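# Free timber from roller feed, rack it, lock hooks

## Task

A powered roller feed was halted while a length of timber was nearly through it, so the rollers now hold only the timber's tail end. Pressing the green button starts the feed, which keeps running until the red button is pressed. Get the timber resting in both hooks of the rack next to the outfeed, with both fold-down hooks locked, and leave the machine stopped at the end.

## Robot and tools

Setup: three i2rt Big YAM arms, arm1, arm2 and arm3, each ending in a five-finger right hand with a wrist camera. All positions are in one scene frame in metres, origin on the floor, +z up. Bases (foot pose, foot faces its own +x): arm1 at (-0.183, 0.677, 0.826) quat_wxyz (0.753, 0, -0.002, -0.658); arm2 at (1.116, -0.717, 0.743) quat (0.614, 0.003, 0.006, 0.789); arm3 at (1.130, 0.474, 0.763) quat (0.680, 0, 0, -0.733). Reach is roughly 1.07 m from the joint1 axis. Fixed cameras: cam_button, cam_end, cam_over, cam_side; wrist cameras: arm1_cam_wrist, arm2_cam_wrist, arm3_cam_wrist. All images are 504x504.

move: one action for any subset of arm1, arm2, arm3, plus optional cameras (list of names, ["all"], or [] for none; omitted means none unless the call has no action, then all). Each arm part may contain:
- joints: absolute joint targets by name. Arm joints in radians: joint1_rad -2.879..2.879 (base yaw, + is counter-clockwise from above), joint2_rad 0..3.141 (shoulder, 0 = upper arm pointing back), joint3_rad 0..3.019 (elbow, 0 = folded), joint4_rad -1.692..1.57 (hand pitch, + tips fingers up), joint5_rad -1.57..1.57 (sideways, + to arm's right), joint6_rad -2.094..2.094 (roll, + clockwise seen from behind). Hand values are unitless -1..1: hand_little, hand_ring, hand_middle, hand_index, hand_thumb_bend (+1 straight/open, -1 curled), hand_thumb_turn (+1 beside palm, -1 opposite fingers), hand_force_limit (-1 ≈ 0 N up to +1 = 10 N, 15 N for thumb), hand_speed (-0.96..1; full speed from +0.48).
- target: a list of seven numbers [x, y, z, qw, qx, qy, qz], an absolute pose of the hand point in the scene frame, reached by a straight-line path starting from the current hand_target. speed is the path's top speed in m/s (0.002..4.3, default 0.25). When target is used, joints may only hold hand_ keys.
- min_time_s (0.1..8): slowest allowed duration, in seconds, for that arm's joint motions.
A call with no action just reports full state and images. Motions in one call start together; hand paths finish together and cap at 10 s; an action never exceeds 15 s.

The hand point sits 0.045 m ahead of the palm; its +z runs along the straight fingers, +y out of the palm, +x across the palm away from the thumb. Fingers extend 0.06-0.07 m past it. With joints 1, 5, 6 at zero and the hand level pointing forward, the palm is down and the thumb on the left. Joint6 near -1.3 puts the camera on top with an upright image. A bracket on the little-finger side of the wrist can snag things. A thumb-opposed wrap holds objects about 0.035-0.065 m thick.

Grip behaviour: each finger motor moves only when its target changes by at least 0.002; it stops on reaching the target or when load hits hand_force_limit, then locks. Force limit and speed start at 0 and -0.8; use hand_speed -0.94 or slower for gentle grips. To tighten, raise the limit and send a more closed target; to release, send a more open one.

wait: seconds 0..10, plus cameras as in move; lets the scene run with no new commands.
zoom_image: camera name and region [x0, y0, x1, y1] in pixels (at most 504 each way) of that camera's newest image.
show_instructions: shows the reference pages, no arguments.
finished_scene: optional scene 1; ends irreversibly, so only call it when the timber sits in both locked hooks and the feed is off.

Results: a "move" line lists arms that got commands; "as last shown" marks idle arms. "pictures" gives image order. hand is the measured hand pose; hand_target is the pose at held joint targets. Joint velocities in rad/s; "within noise" means still. Joint torques are raw drive outputs (numbers 3 and 4 wrap at ±28 N m). hand_stopped_by gives six words for little, ring, middle, index, thumb_bend, thumb_turn: moving, target, force, stalled or fault. *_load_n are fingertip forces in N, positive when pushed open; a lost grip shows as load dropping near 0. Status words: off_target (resting short of goal), time_out (joint could not finish; on_its_own shows the target it still pushes toward), not_followed / "joint command not followed" / "pose unreachable" (a safety check withheld the motion). A refused or stop-interrupted call cancels the remaining calls in that reply.

Cautions: paths do not avoid obstacles or other arms; hands lag and overshoot, especially when stretched or fast. Arms never stop on contact and keep pushing. Pinching or pressing one robot against another ends the scene. Do not knock objects out of the work area, drop the timber, slam it, or hit fixed parts or the machine. Remember the feed moves the timber once started; stop it with the red button. Held loads and stretched poses heat motors; at 85 °C a MOTOR HOT line appears, at 100 °C the arm goes limp for 30-60 s, after which resend targets marked limit_stop_at_motor_heat. The scene keeps running while you deliberate, holding the last command.

Each tool is called after "Request:" by a JSON object that holds its "method" and its "body".

Reference images:

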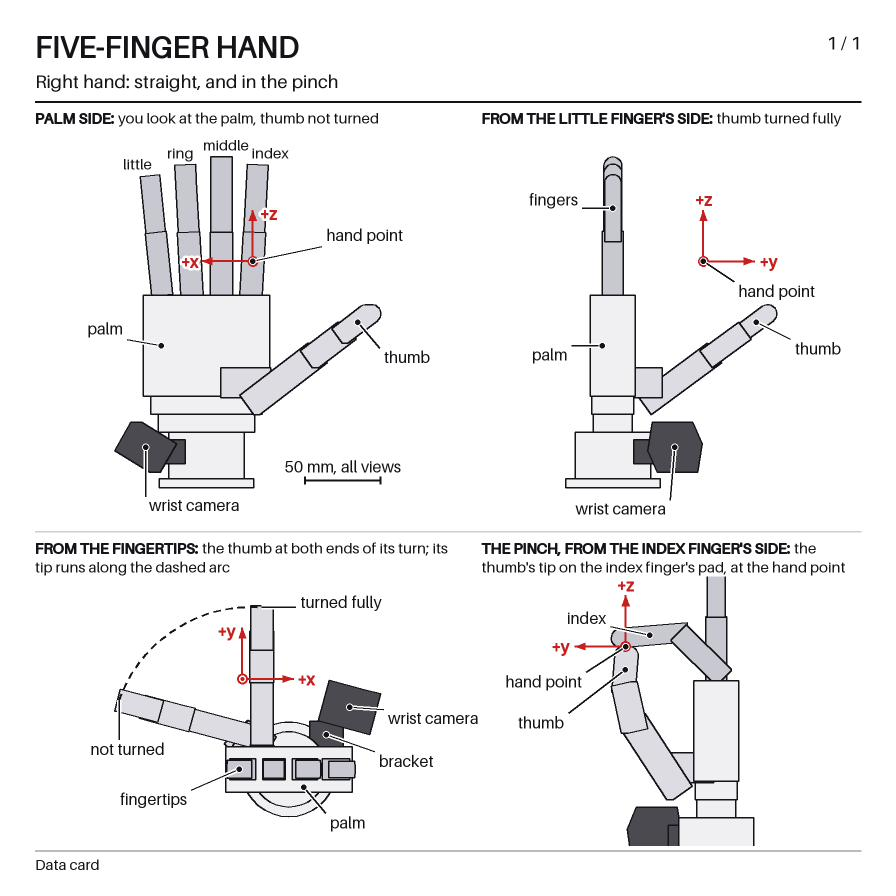

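## Session

Request:
{"method": "move", "body": {}}

Scene clock: 0.00 s.
Joint torques (N m): no reading
Heat: arm1: hottest joint6_rad 31 °C; arm2: hottest joint5_rad 31 °C; arm3: hottest joint4_rad 31 °C.
Joint velocities: within noise
arm1.joint_positions: joint1_rad=+0.779 joint2_rad=+0.644 joint3_rad=+1.416 joint4_rad=-1.602 joint5_rad=+0.257 joint6_rad=-1.195 hand_little=+1.000 hand_ring=+1.000 hand_middle=+1.000 hand_index=+1.000 hand_thumb_turn=+1.000 hand_thumb_bend=+1.000 hand_force_limit=+0.000 hand_speed=-0.800
arm1.joint_status: not commanded
arm1.hand_stopped_by: target,target,target,target,target,target
arm1.little_load_n: 0.0
arm1.ring_load_n: 0.0
arm1.middle_load_n: 0.0
arm1.index_load_n: 0.0
arm1.thumb_bend_load_n: 0.0
arm1.thumb_turn_load_n: 0.0
arm1.hand: x=-0.1108 y=+0.5032 z=+1.2862 quat_wxyz=(+0.168, +0.781, -0.496, +0.341) (m; scene frame)
arm1.hand_target: x=-0.1113 y=+0.5036 z=+1.2916 quat_wxyz=(+0.169, +0.778, -0.496, +0.348) (m; scene frame)
arm1.hand_status: not commanded
arm2.joint_positions: joint1_rad=-0.256 joint2_rad=+0.634 joint3_rad=+1.432 joint4_rad=-1.184 joint5_rad=+0.098 joint6_rad=-0.983 hand_little=+1.000 hand_ring=+1.000 hand_middle=+1.000 hand_index=+1.000 hand_thumb_turn=+1.000 hand_thumb_bend=+1.000 hand_force_limit=+0.000 hand_speed=-0.800
arm2.joint_status: not commanded
arm2.hand_stopped_by: target,target,target,target,target,target
arm2.little_load_n: 0.0
arm2.ring_load_n: 0.0
arm2.middle_load_n: 0.0
arm2.index_load_n: 0.0
arm2.thumb_bend_load_n: 0.0
arm2.thumb_turn_load_n: 0.0
arm2.hand: x=+1.1768 y=-0.4688 z=+1.2695 quat_wxyz=(-0.471, +0.748, +0.362, +0.295) (m; scene frame)
arm2.hand_target: x=+1.1768 y=-0.4702 z=+1.2787 quat_wxyz=(-0.479, +0.743, +0.359, +0.299) (m; scene frame)
arm2.hand_status: not commanded
arm3.joint_positions: joint1_rad=-0.819 joint2_rad=+0.587 joint3_rad=+1.326 joint4_rad=-1.562 joint5_rad=-0.039 joint6_rad=-0.966 hand_little=+1.000 hand_ring=+1.000 hand_middle=+1.000 hand_index=+1.000 hand_thumb_turn=+1.000 hand_thumb_bend=+1.000 hand_force_limit=+0.000 hand_speed=-0.800
arm3.joint_status: not commanded
arm3.hand_stopped_by: target,target,target,target,target,target
arm3.little_load_n: 0.0
arm3.ring_load_n: 0.0
arm3.middle_load_n: 0.0
arm3.index_load_n: 0.0
arm3.thumb_bend_load_n: 0.0
arm3.thumb_turn_load_n: 0.0
arm3.hand: x=+0.9849 y=+0.3891 z=+1.1784 quat_wxyz=(+0.282, +0.041, -0.930, +0.233) (m; scene frame)
arm3.hand_target: x=+0.9849 y=+0.3891 z=+1.1865 quat_wxyz=(+0.290, +0.041, -0.926, +0.239) (m; scene frame)
arm3.hand_status: not commanded
pictures: arm1_cam_wrist, arm2_cam_wrist, arm3_cam_wrist, cam_button, cam_end, cam_over, cam_side

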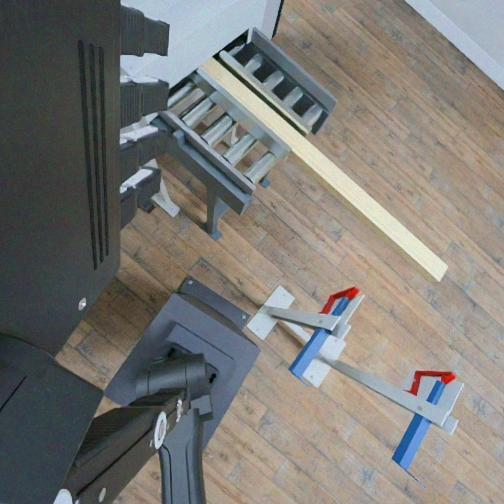

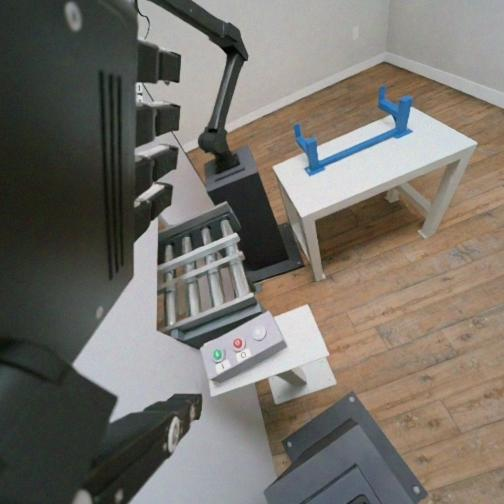

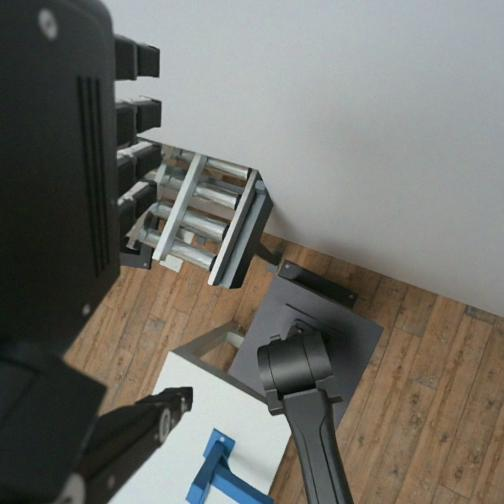

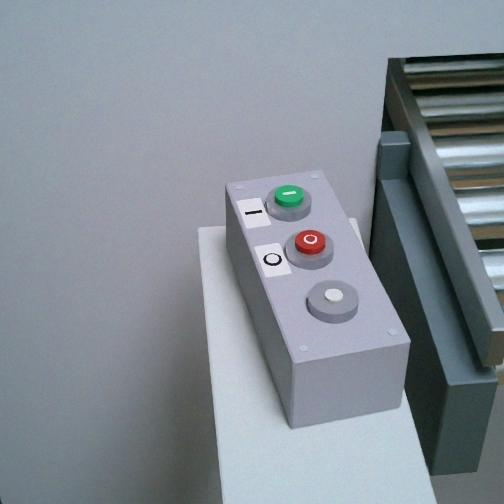

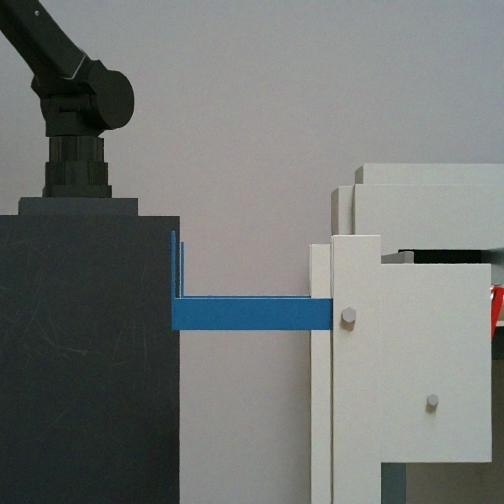

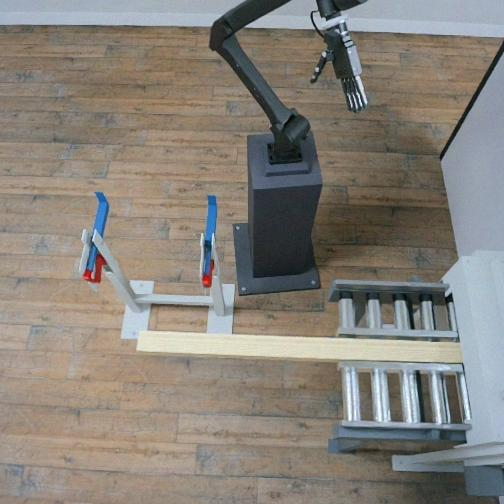

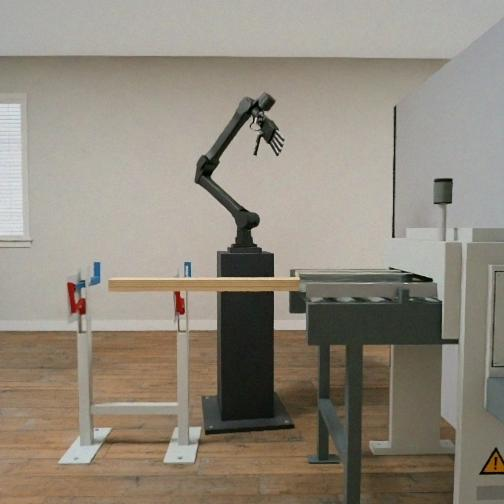

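Request:
{"method": "zoom_image", "body": {"camera": "cam_over", "region": [60, 180, 260, 380]}}

Request:
{"method": "zoom_image", "body": {"camera": "cam_over", "region": [300, 260, 504, 464]}}

Request:
{"method": "zoom_image", "body": {"camera": "cam_side", "region": [50, 240, 210, 400]}}

Request:
{"method": "zoom_image", "body": {"camera": "cam_end", "region": [150, 150, 504, 504]}}

Request:
{"method": "zoom_image", "body": {"camera": "arm1_cam_wrist", "region": [240, 240, 480, 480]}}

Request:
{"method": "zoom_image", "body": {"camera": "arm2_cam_wrist", "region": [140, 60, 480, 400]}}

Request:
{"method": "zoom_image", "body": {"camera": "cam_side", "region": [280, 160, 504, 384]}}

Scaled by 2.520 from the camera's image (finer frame: 720x720).

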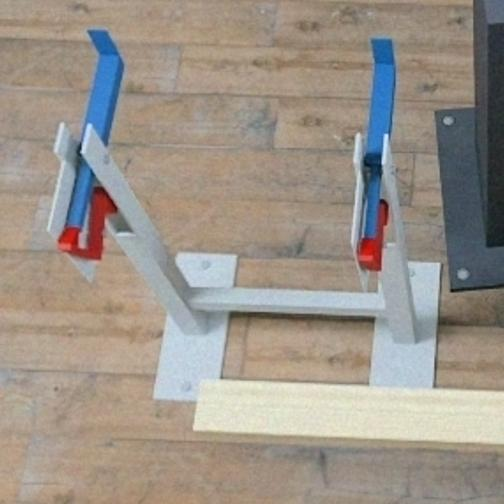

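Scaled by 2.471 from the camera's image (finer frame: 720x720).

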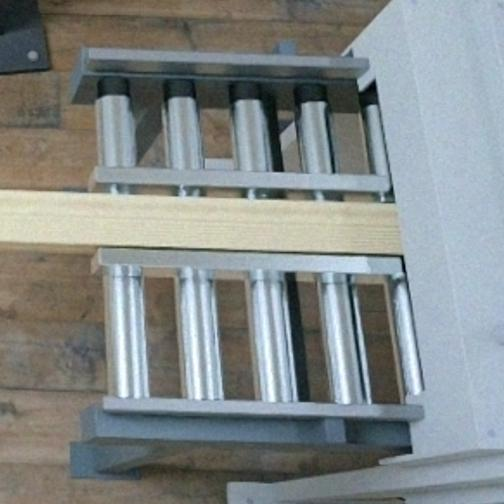

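Scaled by 3.150 from the camera's image (finer frame: 720x720).

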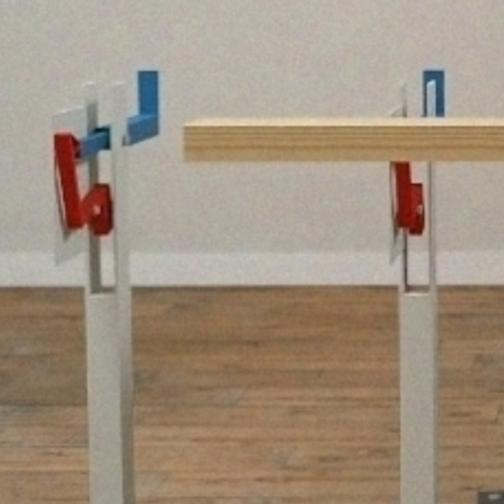

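Scaled by 1.424 from the camera's image (finer frame: 720x720).

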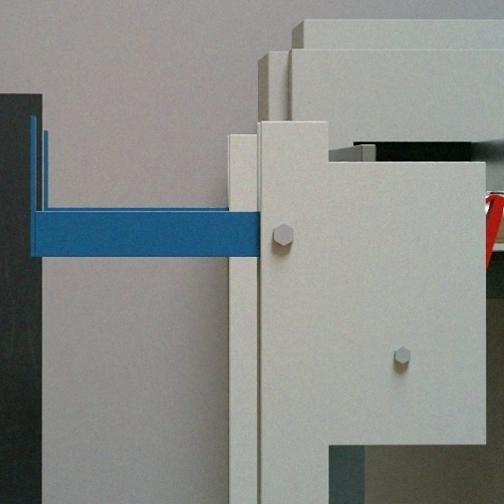

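Scaled by 2.100 from the camera's image (finer frame: 720x720).

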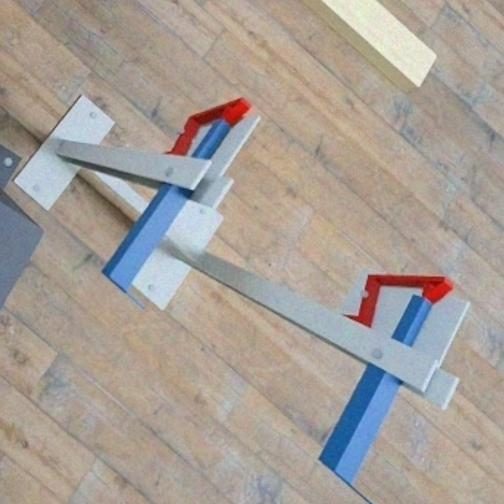

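Scaled by 1.482 from the camera's image (finer frame: 720x720).

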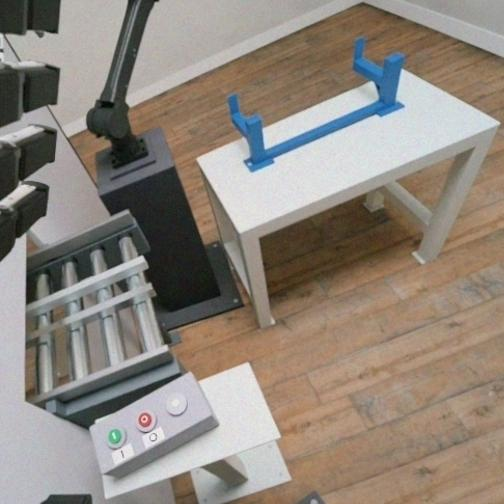

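Scaled by 2.250 from the camera's image (finer frame: 720x720).

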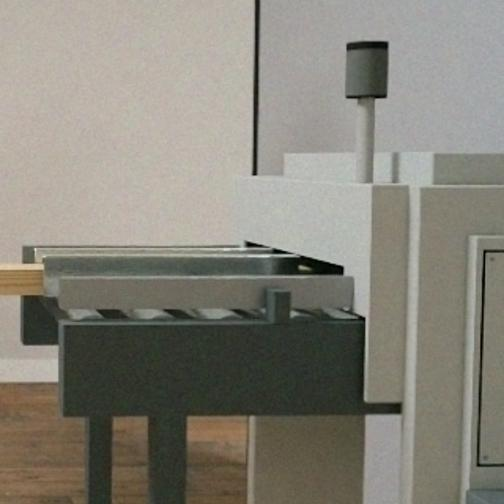

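Request:
{"method": "zoom_image", "body": {"camera": "cam_side", "region": [60, 250, 120, 350]}}

Request:
{"method": "zoom_image", "body": {"camera": "cam_side", "region": [150, 250, 210, 350]}}

Request:
{"method": "zoom_image", "body": {"camera": "cam_end", "region": [304, 220, 504, 420]}}

Request:
{"method": "zoom_image", "body": {"camera": "cam_over", "region": [70, 180, 150, 340]}}

Request:
{"method": "zoom_image", "body": {"camera": "cam_over", "region": [180, 180, 260, 340]}}

Scaled by 5.040 from the camera's image (finer frame: 720x720).

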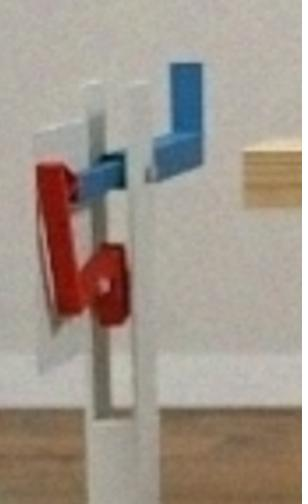

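Scaled by 5.040 from the camera's image (finer frame: 720x720).

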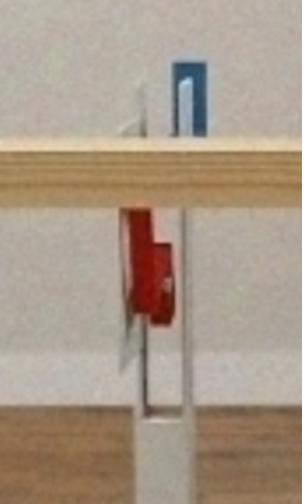

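Scaled by 2.520 from the camera's image (finer frame: 720x720).

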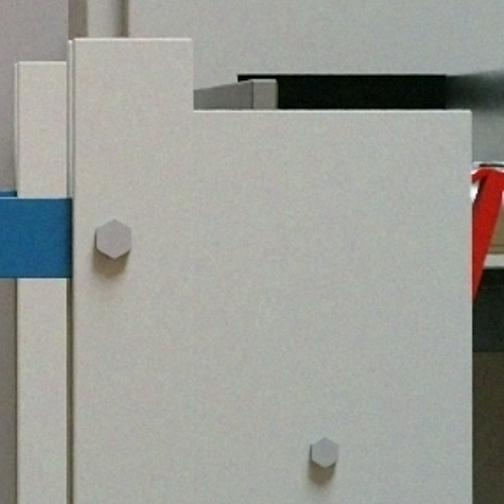

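Scaled by 3.150 from the camera's image (finer frame: 720x720).

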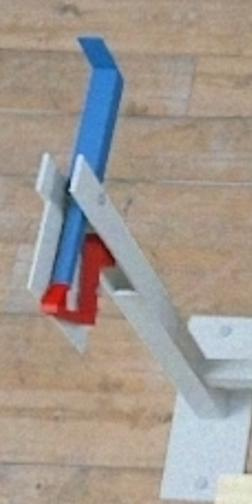

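Scaled by 3.150 from the camera's image (finer frame: 720x720).

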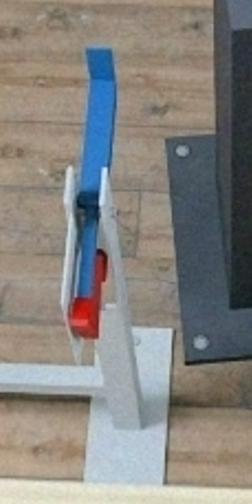

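Request:
{"method": "move", "body": {"arm1": {"target": [-0.31, 0.20, 1.05, 0, 0.7071, -0.7071, 0], "speed": 0.25}, "cameras": ["arm1_cam_wrist", "cam_over", "cam_side"]}}

Scene clock: 127.40 s.
Joint torques (N m): arm1=[0.79 -14.56 10.81 -0.17 0.09 0] | arm2=[-0.73 1.79 9.22 1.5 0.05 -0.01] | arm3=[0.44 1.08 11.71 2.19 -0.04 0.08]
Heat: arm1: hottest joint3_rad 38 °C; arm2: hottest joint3_rad 39 °C; arm3: hottest joint3_rad 37 °C.
move: arm1 off_target
Joint velocities: within noise
arm1.joint_positions: joint1_rad=-0.258 joint2_rad=+1.678 joint3_rad=+1.616 joint4_rad=-1.542 joint5_rad=+0.002 joint6_rad=-1.707 hand_little=+1.000 hand_ring=+1.000 hand_middle=+1.000 hand_index=+1.000 hand_thumb_turn=+1.000 hand_thumb_bend=+1.000 hand_force_limit=+0.000 hand_speed=-0.800
arm1.joint_status: not commanded
arm1.hand_stopped_by: target,target,target,target,target,target
arm1.little_load_n: 0.0
arm1.ring_load_n: 0.0
arm1.middle_load_n: 0.0
arm1.index_load_n: 0.0
arm1.thumb_bend_load_n: 0.0
arm1.thumb_turn_load_n: 0.0
arm1.hand: x=-0.3067 y=+0.2086 z=+1.0355 quat_wxyz=(-0.013, +0.712, -0.702, -0.009)
arm1.hand_target: x=-0.3099 y=+0.2005 z=+1.0500 quat_wxyz=(+0.000, +0.707, -0.707, +0.000)
arm1.hand_status: off_target (0.017 m and 1.9 deg from the pose sent, 0.433 m and 50.9 deg at the start)
arm2, arm3: as last shown
arm2.little_load_n: -0.5

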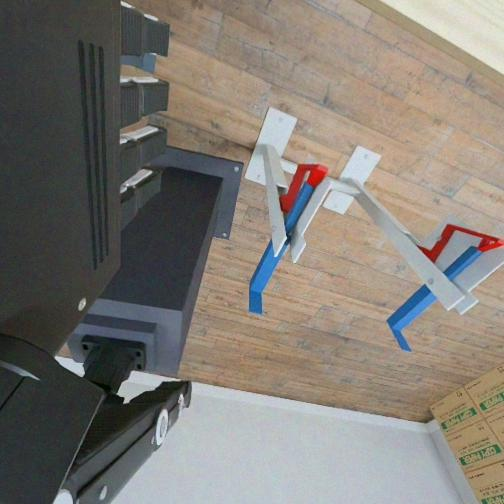

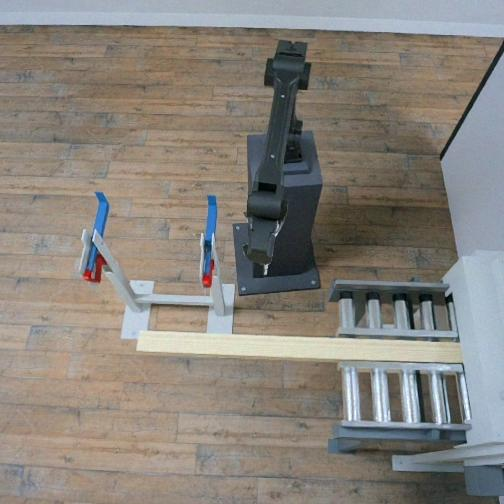

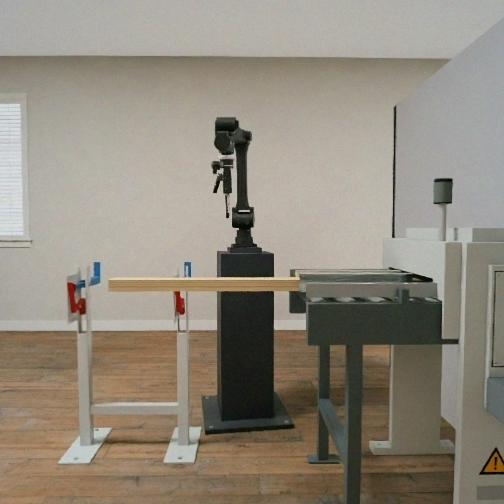

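Request:
{"method": "zoom_image", "body": {"camera": "arm1_cam_wrist", "region": [230, 90, 380, 240]}}

Request:
{"method": "zoom_image", "body": {"camera": "arm1_cam_wrist", "region": [370, 200, 504, 334]}}

Scaled by 3.360 from the camera's image (finer frame: 720x720).

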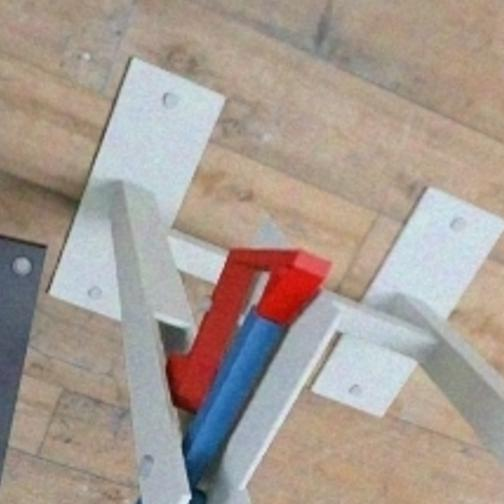

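Scaled by 3.761 from the camera's image (finer frame: 720x720).

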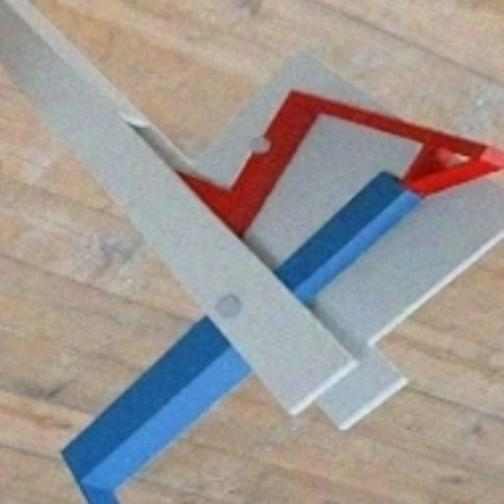

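Request:
{"method": "move", "body": {"arm1": {"target": [-0.58, 0.20, 1.03, 0, 0.7071, -0.7071, 0], "speed": 0.25}, "cameras": ["arm1_cam_wrist"]}}

Request:
{"method": "zoom_image", "body": {"camera": "arm1_cam_wrist", "region": [180, 80, 400, 300]}}

Scene clock: 147.90 s.
Joint torques (N m): arm1=[2.2 -16.62 11.07 -0.12 0.01 -0.16] | arm2=[-0.73 1.85 9.22 1.51 0.05 -0.01] | arm3=[0.44 0.97 11.66 2.3 -0.06 0.08]
Heat: arm1: hottest joint3_rad 43 °C; arm2: hottest joint3_rad 39 °C; arm3: hottest joint3_rad 38 °C.
move: arm1 off_target
Joint velocities: within noise
arm1.joint_positions: joint1_rad=-0.712 joint2_rad=+1.951 joint3_rad=+1.981 joint4_rad=-1.608 joint5_rad=+0.039 joint6_rad=-2.027 hand_little=+1.000 hand_ring=+1.000 hand_middle=+1.000 hand_index=+1.000 hand_thumb_turn=+1.000 hand_thumb_bend=+1.000 hand_force_limit=+0.000 hand_speed=-0.800
arm1.joint_status: not commanded
arm1.hand_stopped_by: target,target,target,target,target,target
arm1.little_load_n: 0.0
arm1.ring_load_n: 0.0
arm1.middle_load_n: 0.5
arm1.index_load_n: 0.0
arm1.thumb_bend_load_n: 0.0
arm1.thumb_turn_load_n: 0.0
arm1.hand: x=-0.5765 y=+0.2118 z=+1.0283 quat_wxyz=(+0.001, +0.663, -0.748, -0.018)
arm1.hand_target: x=-0.5794 y=+0.2001 z=+1.0298 quat_wxyz=(+0.005, +0.669, -0.743, -0.016)
arm1.hand_status: off_target (0.012 m and 7.2 deg from the pose sent, 0.274 m and 1.9 deg at the start; a joint's target at an end of its range on 36 of 60 steps)
arm2, arm3: as last shown
arm2.little_load_n: 0.0
arm2.ring_load_n: -0.5

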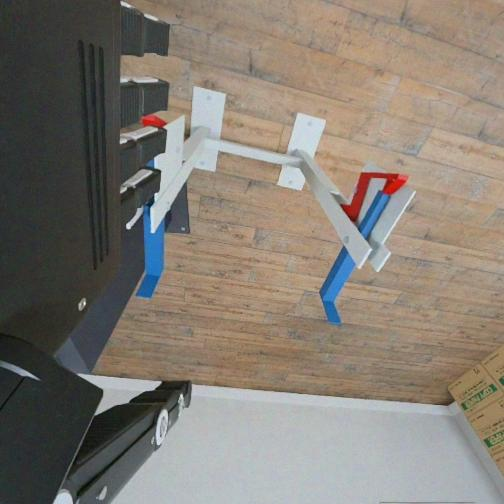

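Scaled by 2.291 from the camera's image (finer frame: 720x720).

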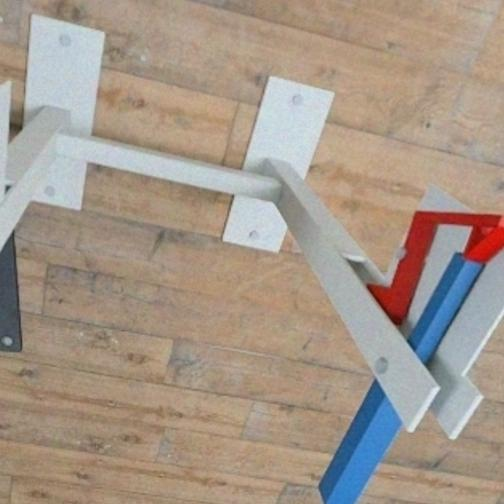

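Request:
{"method": "move", "body": {"arm1": {"target": [-0.84, 0.13, 0.93, 0, 0.5, -0.866, 0], "speed": 0.25}, "cameras": ["arm1_cam_wrist", "cam_over"]}}

Request:
{"method": "zoom_image", "body": {"camera": "arm1_cam_wrist", "region": [150, 100, 400, 350]}}

Scene clock: 175.10 s.
Joint torques (N m): arm1=[1.08 -23.3 11.66 1.46 -0.12 -0.01] | arm2=[-0.73 1.79 9.25 1.48 0.05 0] | arm3=[0.38 0.79 11.7 2.28 -0.05 0.08]
Heat: arm1: hottest joint3_rad 47 °C; arm2: hottest joint3_rad 40 °C; arm3: hottest joint3_rad 38 °C.
move: arm1 off_target
Joint velocities: within noise
arm1.joint_positions: joint1_rad=-0.931 joint2_rad=+2.619 joint3_rad=+2.885 joint4_rad=-1.473 joint5_rad=+0.021 joint6_rad=-1.955 hand_little=+1.000 hand_ring=+1.000 hand_middle=+1.000 hand_index=+1.000 hand_thumb_turn=+1.000 hand_thumb_bend=+1.000 hand_force_limit=+0.000 hand_speed=-0.800
arm1.joint_status: not commanded
arm1.hand_stopped_by: target,target,target,target,target,target
arm1.little_load_n: 0.0
arm1.ring_load_n: 0.0
arm1.middle_load_n: 0.0
arm1.index_load_n: 0.0
arm1.thumb_bend_load_n: -0.5
arm1.thumb_turn_load_n: 0.0
arm1.hand: x=-0.8346 y=+0.1388 z=+0.9339 quat_wxyz=(+0.178, +0.537, -0.824, +0.027)
arm1.hand_target: x=-0.8387 y=+0.1312 z=+0.9297 quat_wxyz=(+0.190, +0.533, -0.824, +0.031)
arm1.hand_status: off_target (0.011 m and 21.7 deg from the pose sent, 0.293 m and 23.2 deg at the start; pose on its path clipped on 20 of 60 steps; a joint's target at an end of its range on 41 of 60 steps)
arm2, arm3: as last shown
arm2.ring_load_n: 0.0
arm3.little_load_n: -0.5

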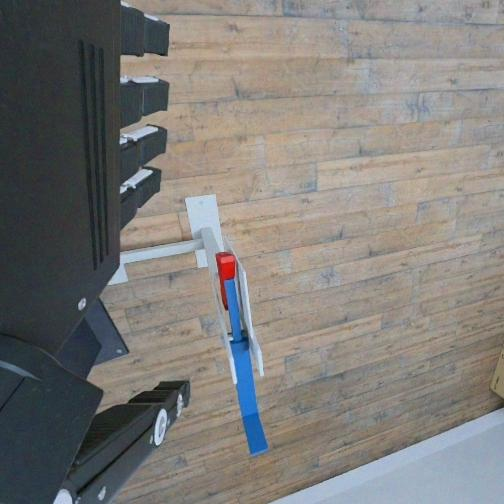

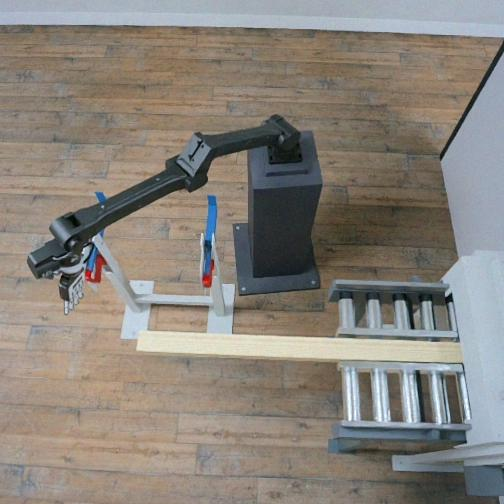

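Scaled by 2.016 from the camera's image (finer frame: 720x720).

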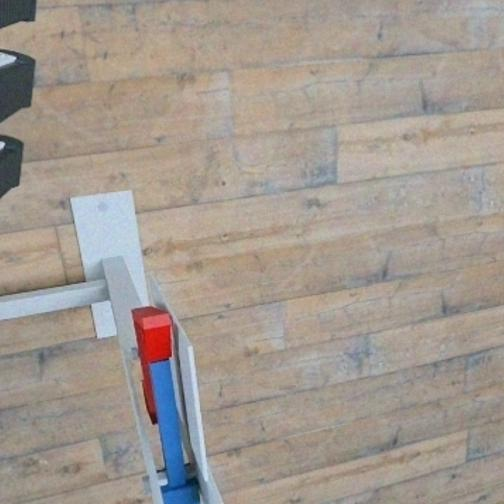

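Request:
{"method": "move", "body": {"arm1": {"target": [-0.62, 0.10, 1.03, 0, 0.5, -0.866, 0], "speed": 0.25}, "cameras": ["arm1_cam_wrist", "cam_end", "cam_side"]}}

Request:
{"method": "zoom_image", "body": {"camera": "cam_end", "region": [444, 260, 504, 380]}}

Request:
{"method": "zoom_image", "body": {"camera": "arm1_cam_wrist", "region": [100, 100, 400, 400]}}

Scene clock: 195.23 s.
Joint torques (N m): arm1=[0.5 -21.95 6.61 0.29 -0.12 0.02] | arm2=[-0.67 1.79 9.22 1.55 0.05 -0.01] | arm3=[0.38 0.73 11.66 2.25 -0.05 0.08]
Heat: arm1: hottest joint3_rad 50 °C; arm2: hottest joint3_rad 40 °C; arm3: hottest joint3_rad 38 °C.
move: arm1 off_target
Joint velocities: within noise
arm1.joint_positions: joint1_rad=-0.685 joint2_rad=+2.330 joint3_rad=+2.667 joint4_rad=-1.694 joint5_rad=+0.024 joint6_rad=-1.644 hand_little=+1.000 hand_ring=+1.000 hand_middle=+1.000 hand_index=+1.000 hand_thumb_turn=+1.000 hand_thumb_bend=+1.000 hand_force_limit=+0.000 hand_speed=-0.800
arm1.joint_status: not commanded
arm1.hand_stopped_by: target,target,target,target,target,target
arm1.little_load_n: 0.0
arm1.ring_load_n: 0.0
arm1.middle_load_n: 0.0
arm1.index_load_n: 0.0
arm1.thumb_bend_load_n: 0.0
arm1.thumb_turn_load_n: 0.0
arm1.hand: x=-0.6190 y=+0.0958 z=+1.0442 quat_wxyz=(+0.099, +0.516, -0.850, +0.040)
arm1.hand_target: x=-0.6196 y=+0.1007 z=+1.0297 quat_wxyz=(+0.084, +0.511, -0.855, +0.033)
arm1.hand_status: off_target (0.015 m and 12.5 deg from the pose sent, 0.238 m and 21.7 deg at the start; a joint's target at an end of its range on 39 of 56 steps)
arm2, arm3: as last shown
arm3.little_load_n: 0.0

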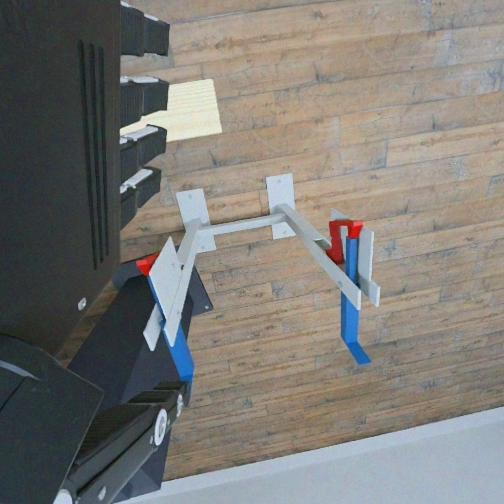

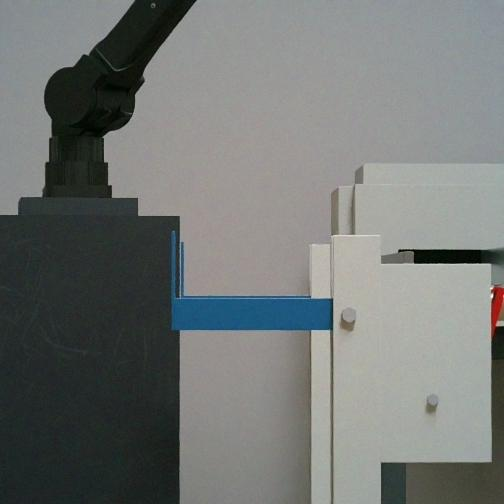

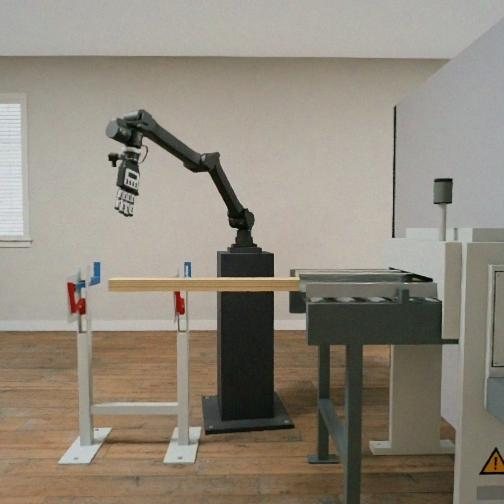

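Scaled by 4.200 from the camera's image (finer frame: 720x720).

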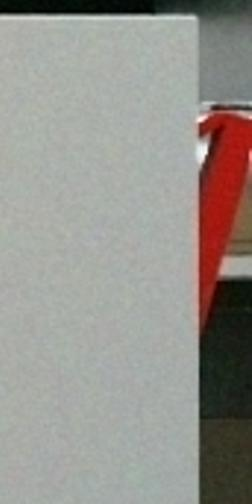

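Scaled by 1.680 from the camera's image (finer frame: 720x720).

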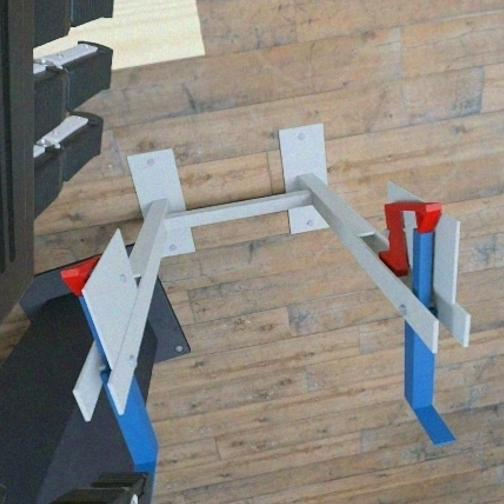

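Request:
{"method": "move", "body": {"arm1": {"target": [-0.58, 0.05, 0.90, 0, 0.574, -0.819, 0], "speed": 0.25}, "cameras": ["arm1_cam_wrist", "cam_over", "cam_side"]}}

Request:
{"method": "zoom_image", "body": {"camera": "arm1_cam_wrist", "region": [100, 50, 400, 350]}}

Request:
{"method": "zoom_image", "body": {"camera": "cam_over", "region": [40, 220, 240, 420]}}

Scene clock: 346.17 s.
Joint torques (N m): arm1=[0.5 -24.47 10.77 -0.1 -0.06 -0.14] | arm2=[-0.67 1.9 9.24 1.5 0.06 -0.01] | arm3=[0.44 0.97 11.74 2.25 -0.03 0.08]
Heat: arm1: hottest joint2_rad 42 °C; arm2: hottest joint3_rad 41 °C; arm3: hottest joint3_rad 40 °C.
move: arm1 off_target
Joint velocities: within noise
arm1.joint_positions: joint1_rad=-0.607 joint2_rad=+2.557 joint3_rad=+2.681 joint4_rad=-1.695 joint5_rad=+0.007 joint6_rad=-1.695 hand_little=+1.000 hand_ring=+1.000 hand_middle=+1.000 hand_index=+1.000 hand_thumb_turn=+1.000 hand_thumb_bend=+1.000 hand_force_limit=+0.000 hand_speed=-0.800
arm1.joint_status: not commanded
arm1.hand_stopped_by: target,target,target,target,target,target
arm1.little_load_n: 0.0
arm1.ring_load_n: 0.0
arm1.middle_load_n: 0.0
arm1.index_load_n: 0.0
arm1.thumb_bend_load_n: 0.0
arm1.thumb_turn_load_n: 0.0
arm1.hand: x=-0.5732 y=+0.0552 z=+0.8882 quat_wxyz=(+0.001, +0.574, -0.819, -0.001)
arm1.hand_target: x=-0.5794 y=+0.0509 z=+0.8997 quat_wxyz=(+0.013, +0.576, -0.817, +0.006)
arm1.hand_status: off_target (0.015 m and 0.2 deg from the pose sent, 0.156 m and 14.4 deg at the start; a joint's target at an end of its range on 33 of 49 steps)
arm2, arm3: as last shown

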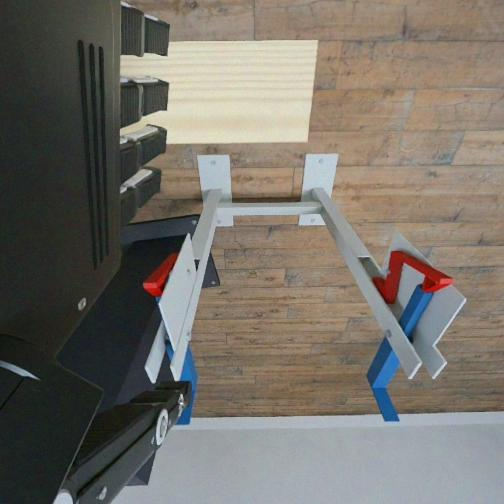

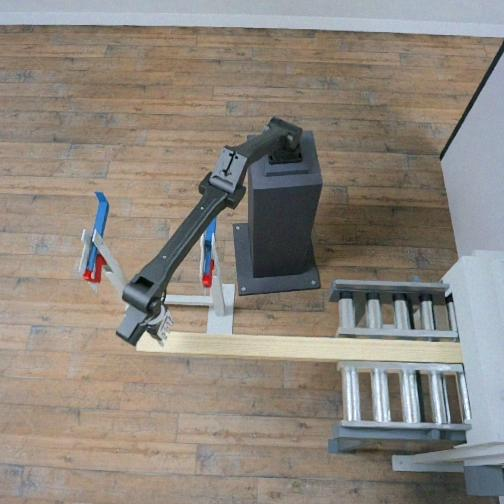

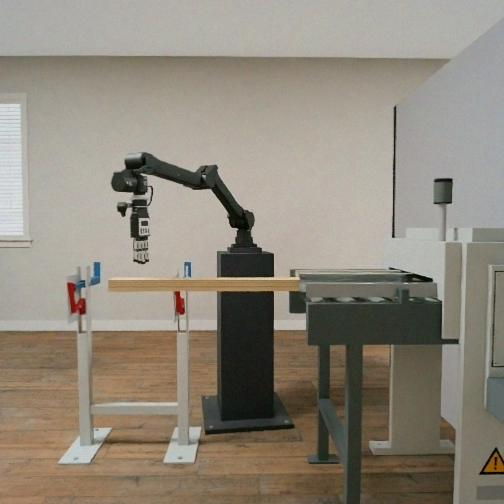

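Scaled by 1.680 from the camera's image (finer frame: 720x720).

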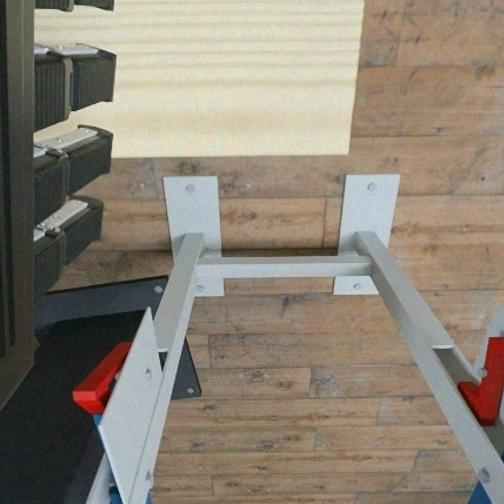

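Scaled by 2.520 from the camera's image (finer frame: 720x720).

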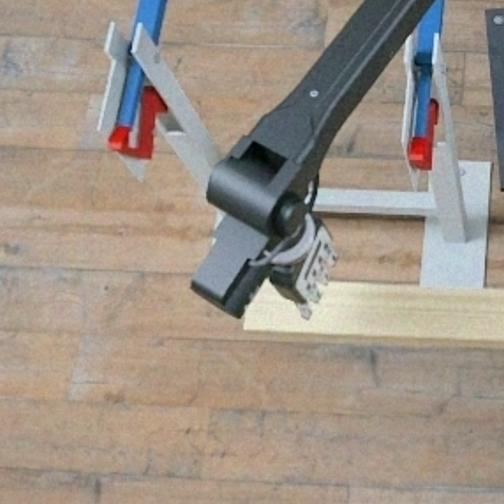

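Request:
{"method": "zoom_image", "body": {"camera": "cam_side", "region": [60, 200, 220, 360]}}

Scaled by 3.150 from the camera's image (finer frame: 720x720).

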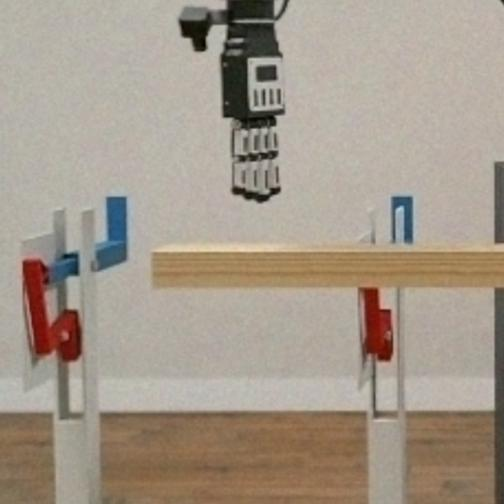

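Request:
{"method": "zoom_image", "body": {"camera": "arm1_cam_wrist", "region": [360, 220, 480, 340]}}

Request:
{"method": "zoom_image", "body": {"camera": "arm1_cam_wrist", "region": [120, 220, 240, 340]}}

Scaled by 4.200 from the camera's image (finer frame: 720x720).

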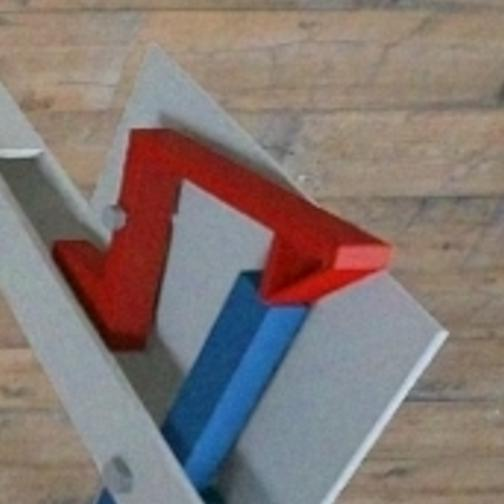

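Scaled by 4.200 from the camera's image (finer frame: 720x720).

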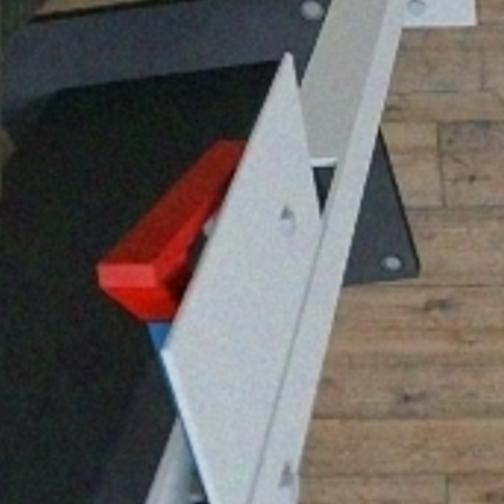

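Request:
{"method": "move", "body": {"arm1": {"target": [-0.16, 0.055, 0.90, 0, 0.574, -0.819, 0], "speed": 0.25}, "cameras": ["arm1_cam_wrist", "cam_over"]}}

Request:
{"method": "zoom_image", "body": {"camera": "arm1_cam_wrist", "region": [360, 220, 480, 340]}}

Scene clock: 496.43 s.
Joint torques (N m): arm1=[0.73 -20.72 8.13 0.08 -0.03 -0.01] | arm2=[-0.85 1.85 9.21 1.52 0.05 -0.01] | arm3=[0.44 0.73 11.7 2.29 -0.05 0.09]
Heat: arm1: hottest joint2_rad 51 °C; arm2: hottest joint3_rad 43 °C; arm3: hottest joint3_rad 41 °C.
move: arm1 done
Joint velocities: within noise
arm1.joint_positions: joint1_rad=-0.028 joint2_rad=+2.185 joint3_rad=+2.034 joint4_rad=-1.418 joint5_rad=+0.004 joint6_rad=-1.127 hand_little=+1.000 hand_ring=+1.000 hand_middle=+1.000 hand_index=+1.000 hand_thumb_turn=+1.000 hand_thumb_bend=+1.000 hand_force_limit=+0.000 hand_speed=-0.800
arm1.joint_status: not commanded
arm1.hand_stopped_by: target,target,target,target,target,target
arm1.little_load_n: 0.0
arm1.ring_load_n: 0.0
arm1.middle_load_n: 0.0
arm1.index_load_n: -0.5
arm1.thumb_bend_load_n: 0.0
arm1.thumb_turn_load_n: 0.0
arm1.hand: x=-0.1585 y=+0.0558 z=+0.9027 quat_wxyz=(+0.001, +0.579, -0.815, +0.002)
arm1.hand_target: x=-0.1599 y=+0.0550 z=+0.9000 quat_wxyz=(+0.000, +0.574, -0.819, +0.000)
arm1.hand_status: done (0.003 m and 0.8 deg from the pose sent, 0.413 m and 0.2 deg at the start)
arm2, arm3: as last shown

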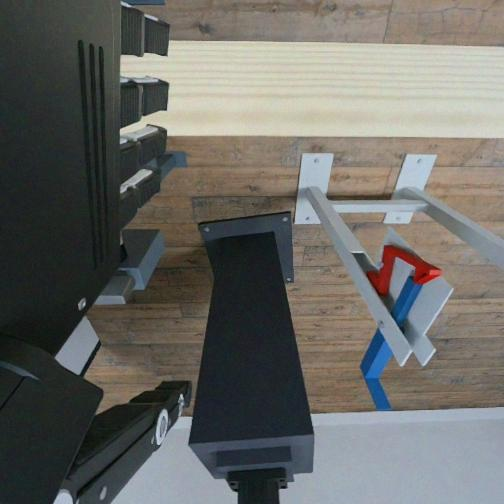

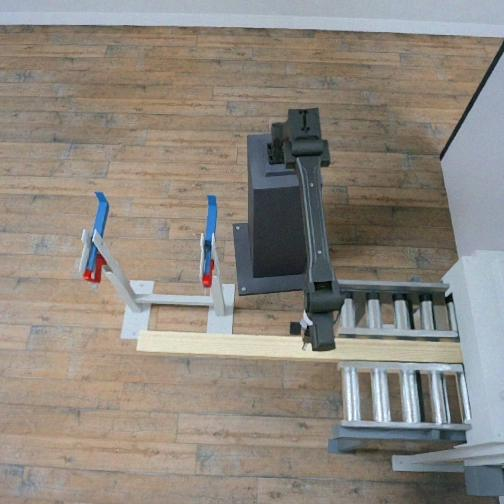

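Scaled by 4.200 from the camera's image (finer frame: 720x720).

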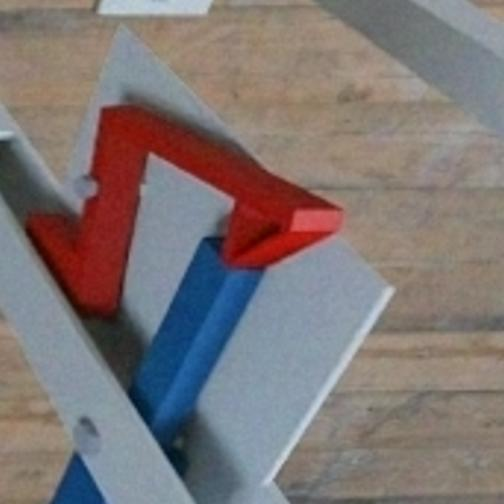

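Request:
{"method": "move", "body": {"arm2": {"target": [1.03, -0.46, 1.08, 0, 1, 0, 0], "speed": 0.25, "joints": {"hand_little": -1, "hand_ring": -1, "hand_middle": -1, "hand_speed": 0.2}}, "arm3": {"target": [0.96, 0.14, 0.95, 0.6397, 0.12, -0.6968, 0.3017], "speed": 0.25}, "cameras": ["arm2_cam_wrist", "arm3_cam_wrist", "cam_button"]}}

Scene clock: 594.47 s.
Joint torques (N m): arm1=[1.03 -20.6 8.12 0.1 -0.02 0.01] | arm2=[-1.67 -5.6 8.08 -0.27 -0.21 0.14] | arm3=[1.55 -5.54 9.22 3.06 0.07 -0.06]
Heat: arm1: hottest joint2_rad 45 °C; arm2: hottest joint3_rad 43 °C; arm3: hottest joint3_rad 42 °C.
move: arm2 off_target; arm3 done
Joint velocities: within noise
arm1: as last shown
arm1.index_load_n: 0.0
arm1.hand_target: x=-0.1600 y=+0.0550 z=+0.9000 quat_wxyz=(+0.000, +0.574, -0.819, +0.000)
arm2.joint_positions: joint1_rad=-0.054 joint2_rad=+1.097 joint3_rad=+1.403 joint4_rad=-1.686 joint5_rad=-0.005 joint6_rad=+0.168 hand_little=-1.000 hand_ring=-1.000 hand_middle=-1.000 hand_index=+1.000 hand_thumb_turn=+1.000 hand_thumb_bend=+1.000 hand_force_limit=+0.000 hand_speed=+0.200
arm2.joint_status: all done
arm2.hand_stopped_by: target,target,target,target,target,target
arm2.little_load_n: 0.0
arm2.ring_load_n: 0.0
arm2.middle_load_n: 0.0
arm2.index_load_n: 0.0
arm2.thumb_bend_load_n: 0.0
arm2.thumb_turn_load_n: 0.0
arm2.hand: x=+1.0279 y=-0.4574 z=+1.0823 quat_wxyz=(-0.090, +0.996, +0.013, -0.025)
arm2.hand_target: x=+1.0299 y=-0.4597 z=+1.0791 quat_wxyz=(-0.079, +0.997, +0.002, -0.025)
arm2.hand_status: off_target (0.004 m and 10.9 deg from the pose sent, 0.240 m and 83.2 deg at the start; a joint's target at an end of its range on 72 of 123 steps)
arm3.joint_positions: joint1_rad=+0.130 joint2_rad=+1.107 joint3_rad=+0.347 joint4_rad=+0.753 joint5_rad=+1.026 joint6_rad=-1.289 hand_little=+1.000 hand_ring=+1.000 hand_middle=+1.000 hand_index=+1.000 hand_thumb_turn=+1.000 hand_thumb_bend=+1.000 hand_force_limit=+0.000 hand_speed=-0.800
arm3.joint_status: not commanded
arm3.hand_stopped_by: target,target,target,target,target,target
arm3.little_load_n: 0.0
arm3.ring_load_n: 0.0
arm3.middle_load_n: 0.0
arm3.index_load_n: 0.0
arm3.thumb_bend_load_n: 0.0
arm3.thumb_turn_load_n: 0.0
arm3.hand: x=+0.9559 y=+0.1413 z=+0.9518 quat_wxyz=(+0.639, +0.114, -0.699, +0.300)
arm3.hand_target: x=+0.9599 y=+0.1401 z=+0.9500 quat_wxyz=(+0.639, +0.120, -0.697, +0.302)
arm3.hand_status: done (0.005 m and 0.8 deg from the pose sent, 0.339 m and 50.8 deg at the start)

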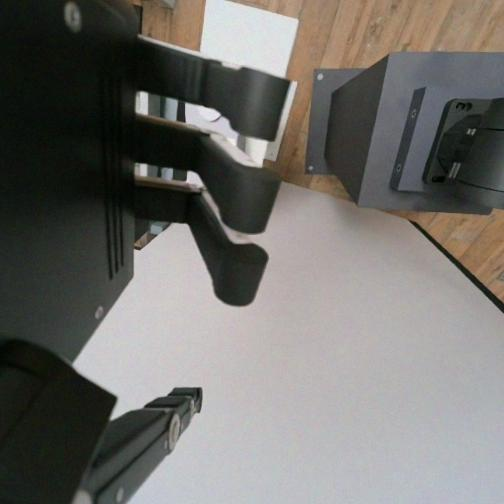

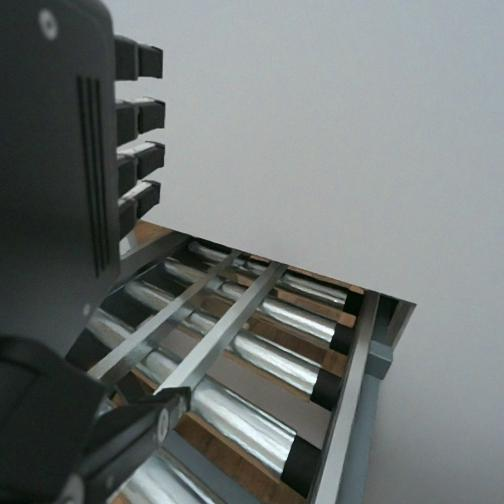

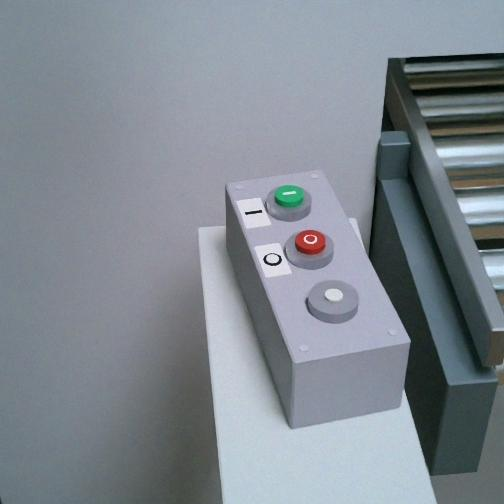

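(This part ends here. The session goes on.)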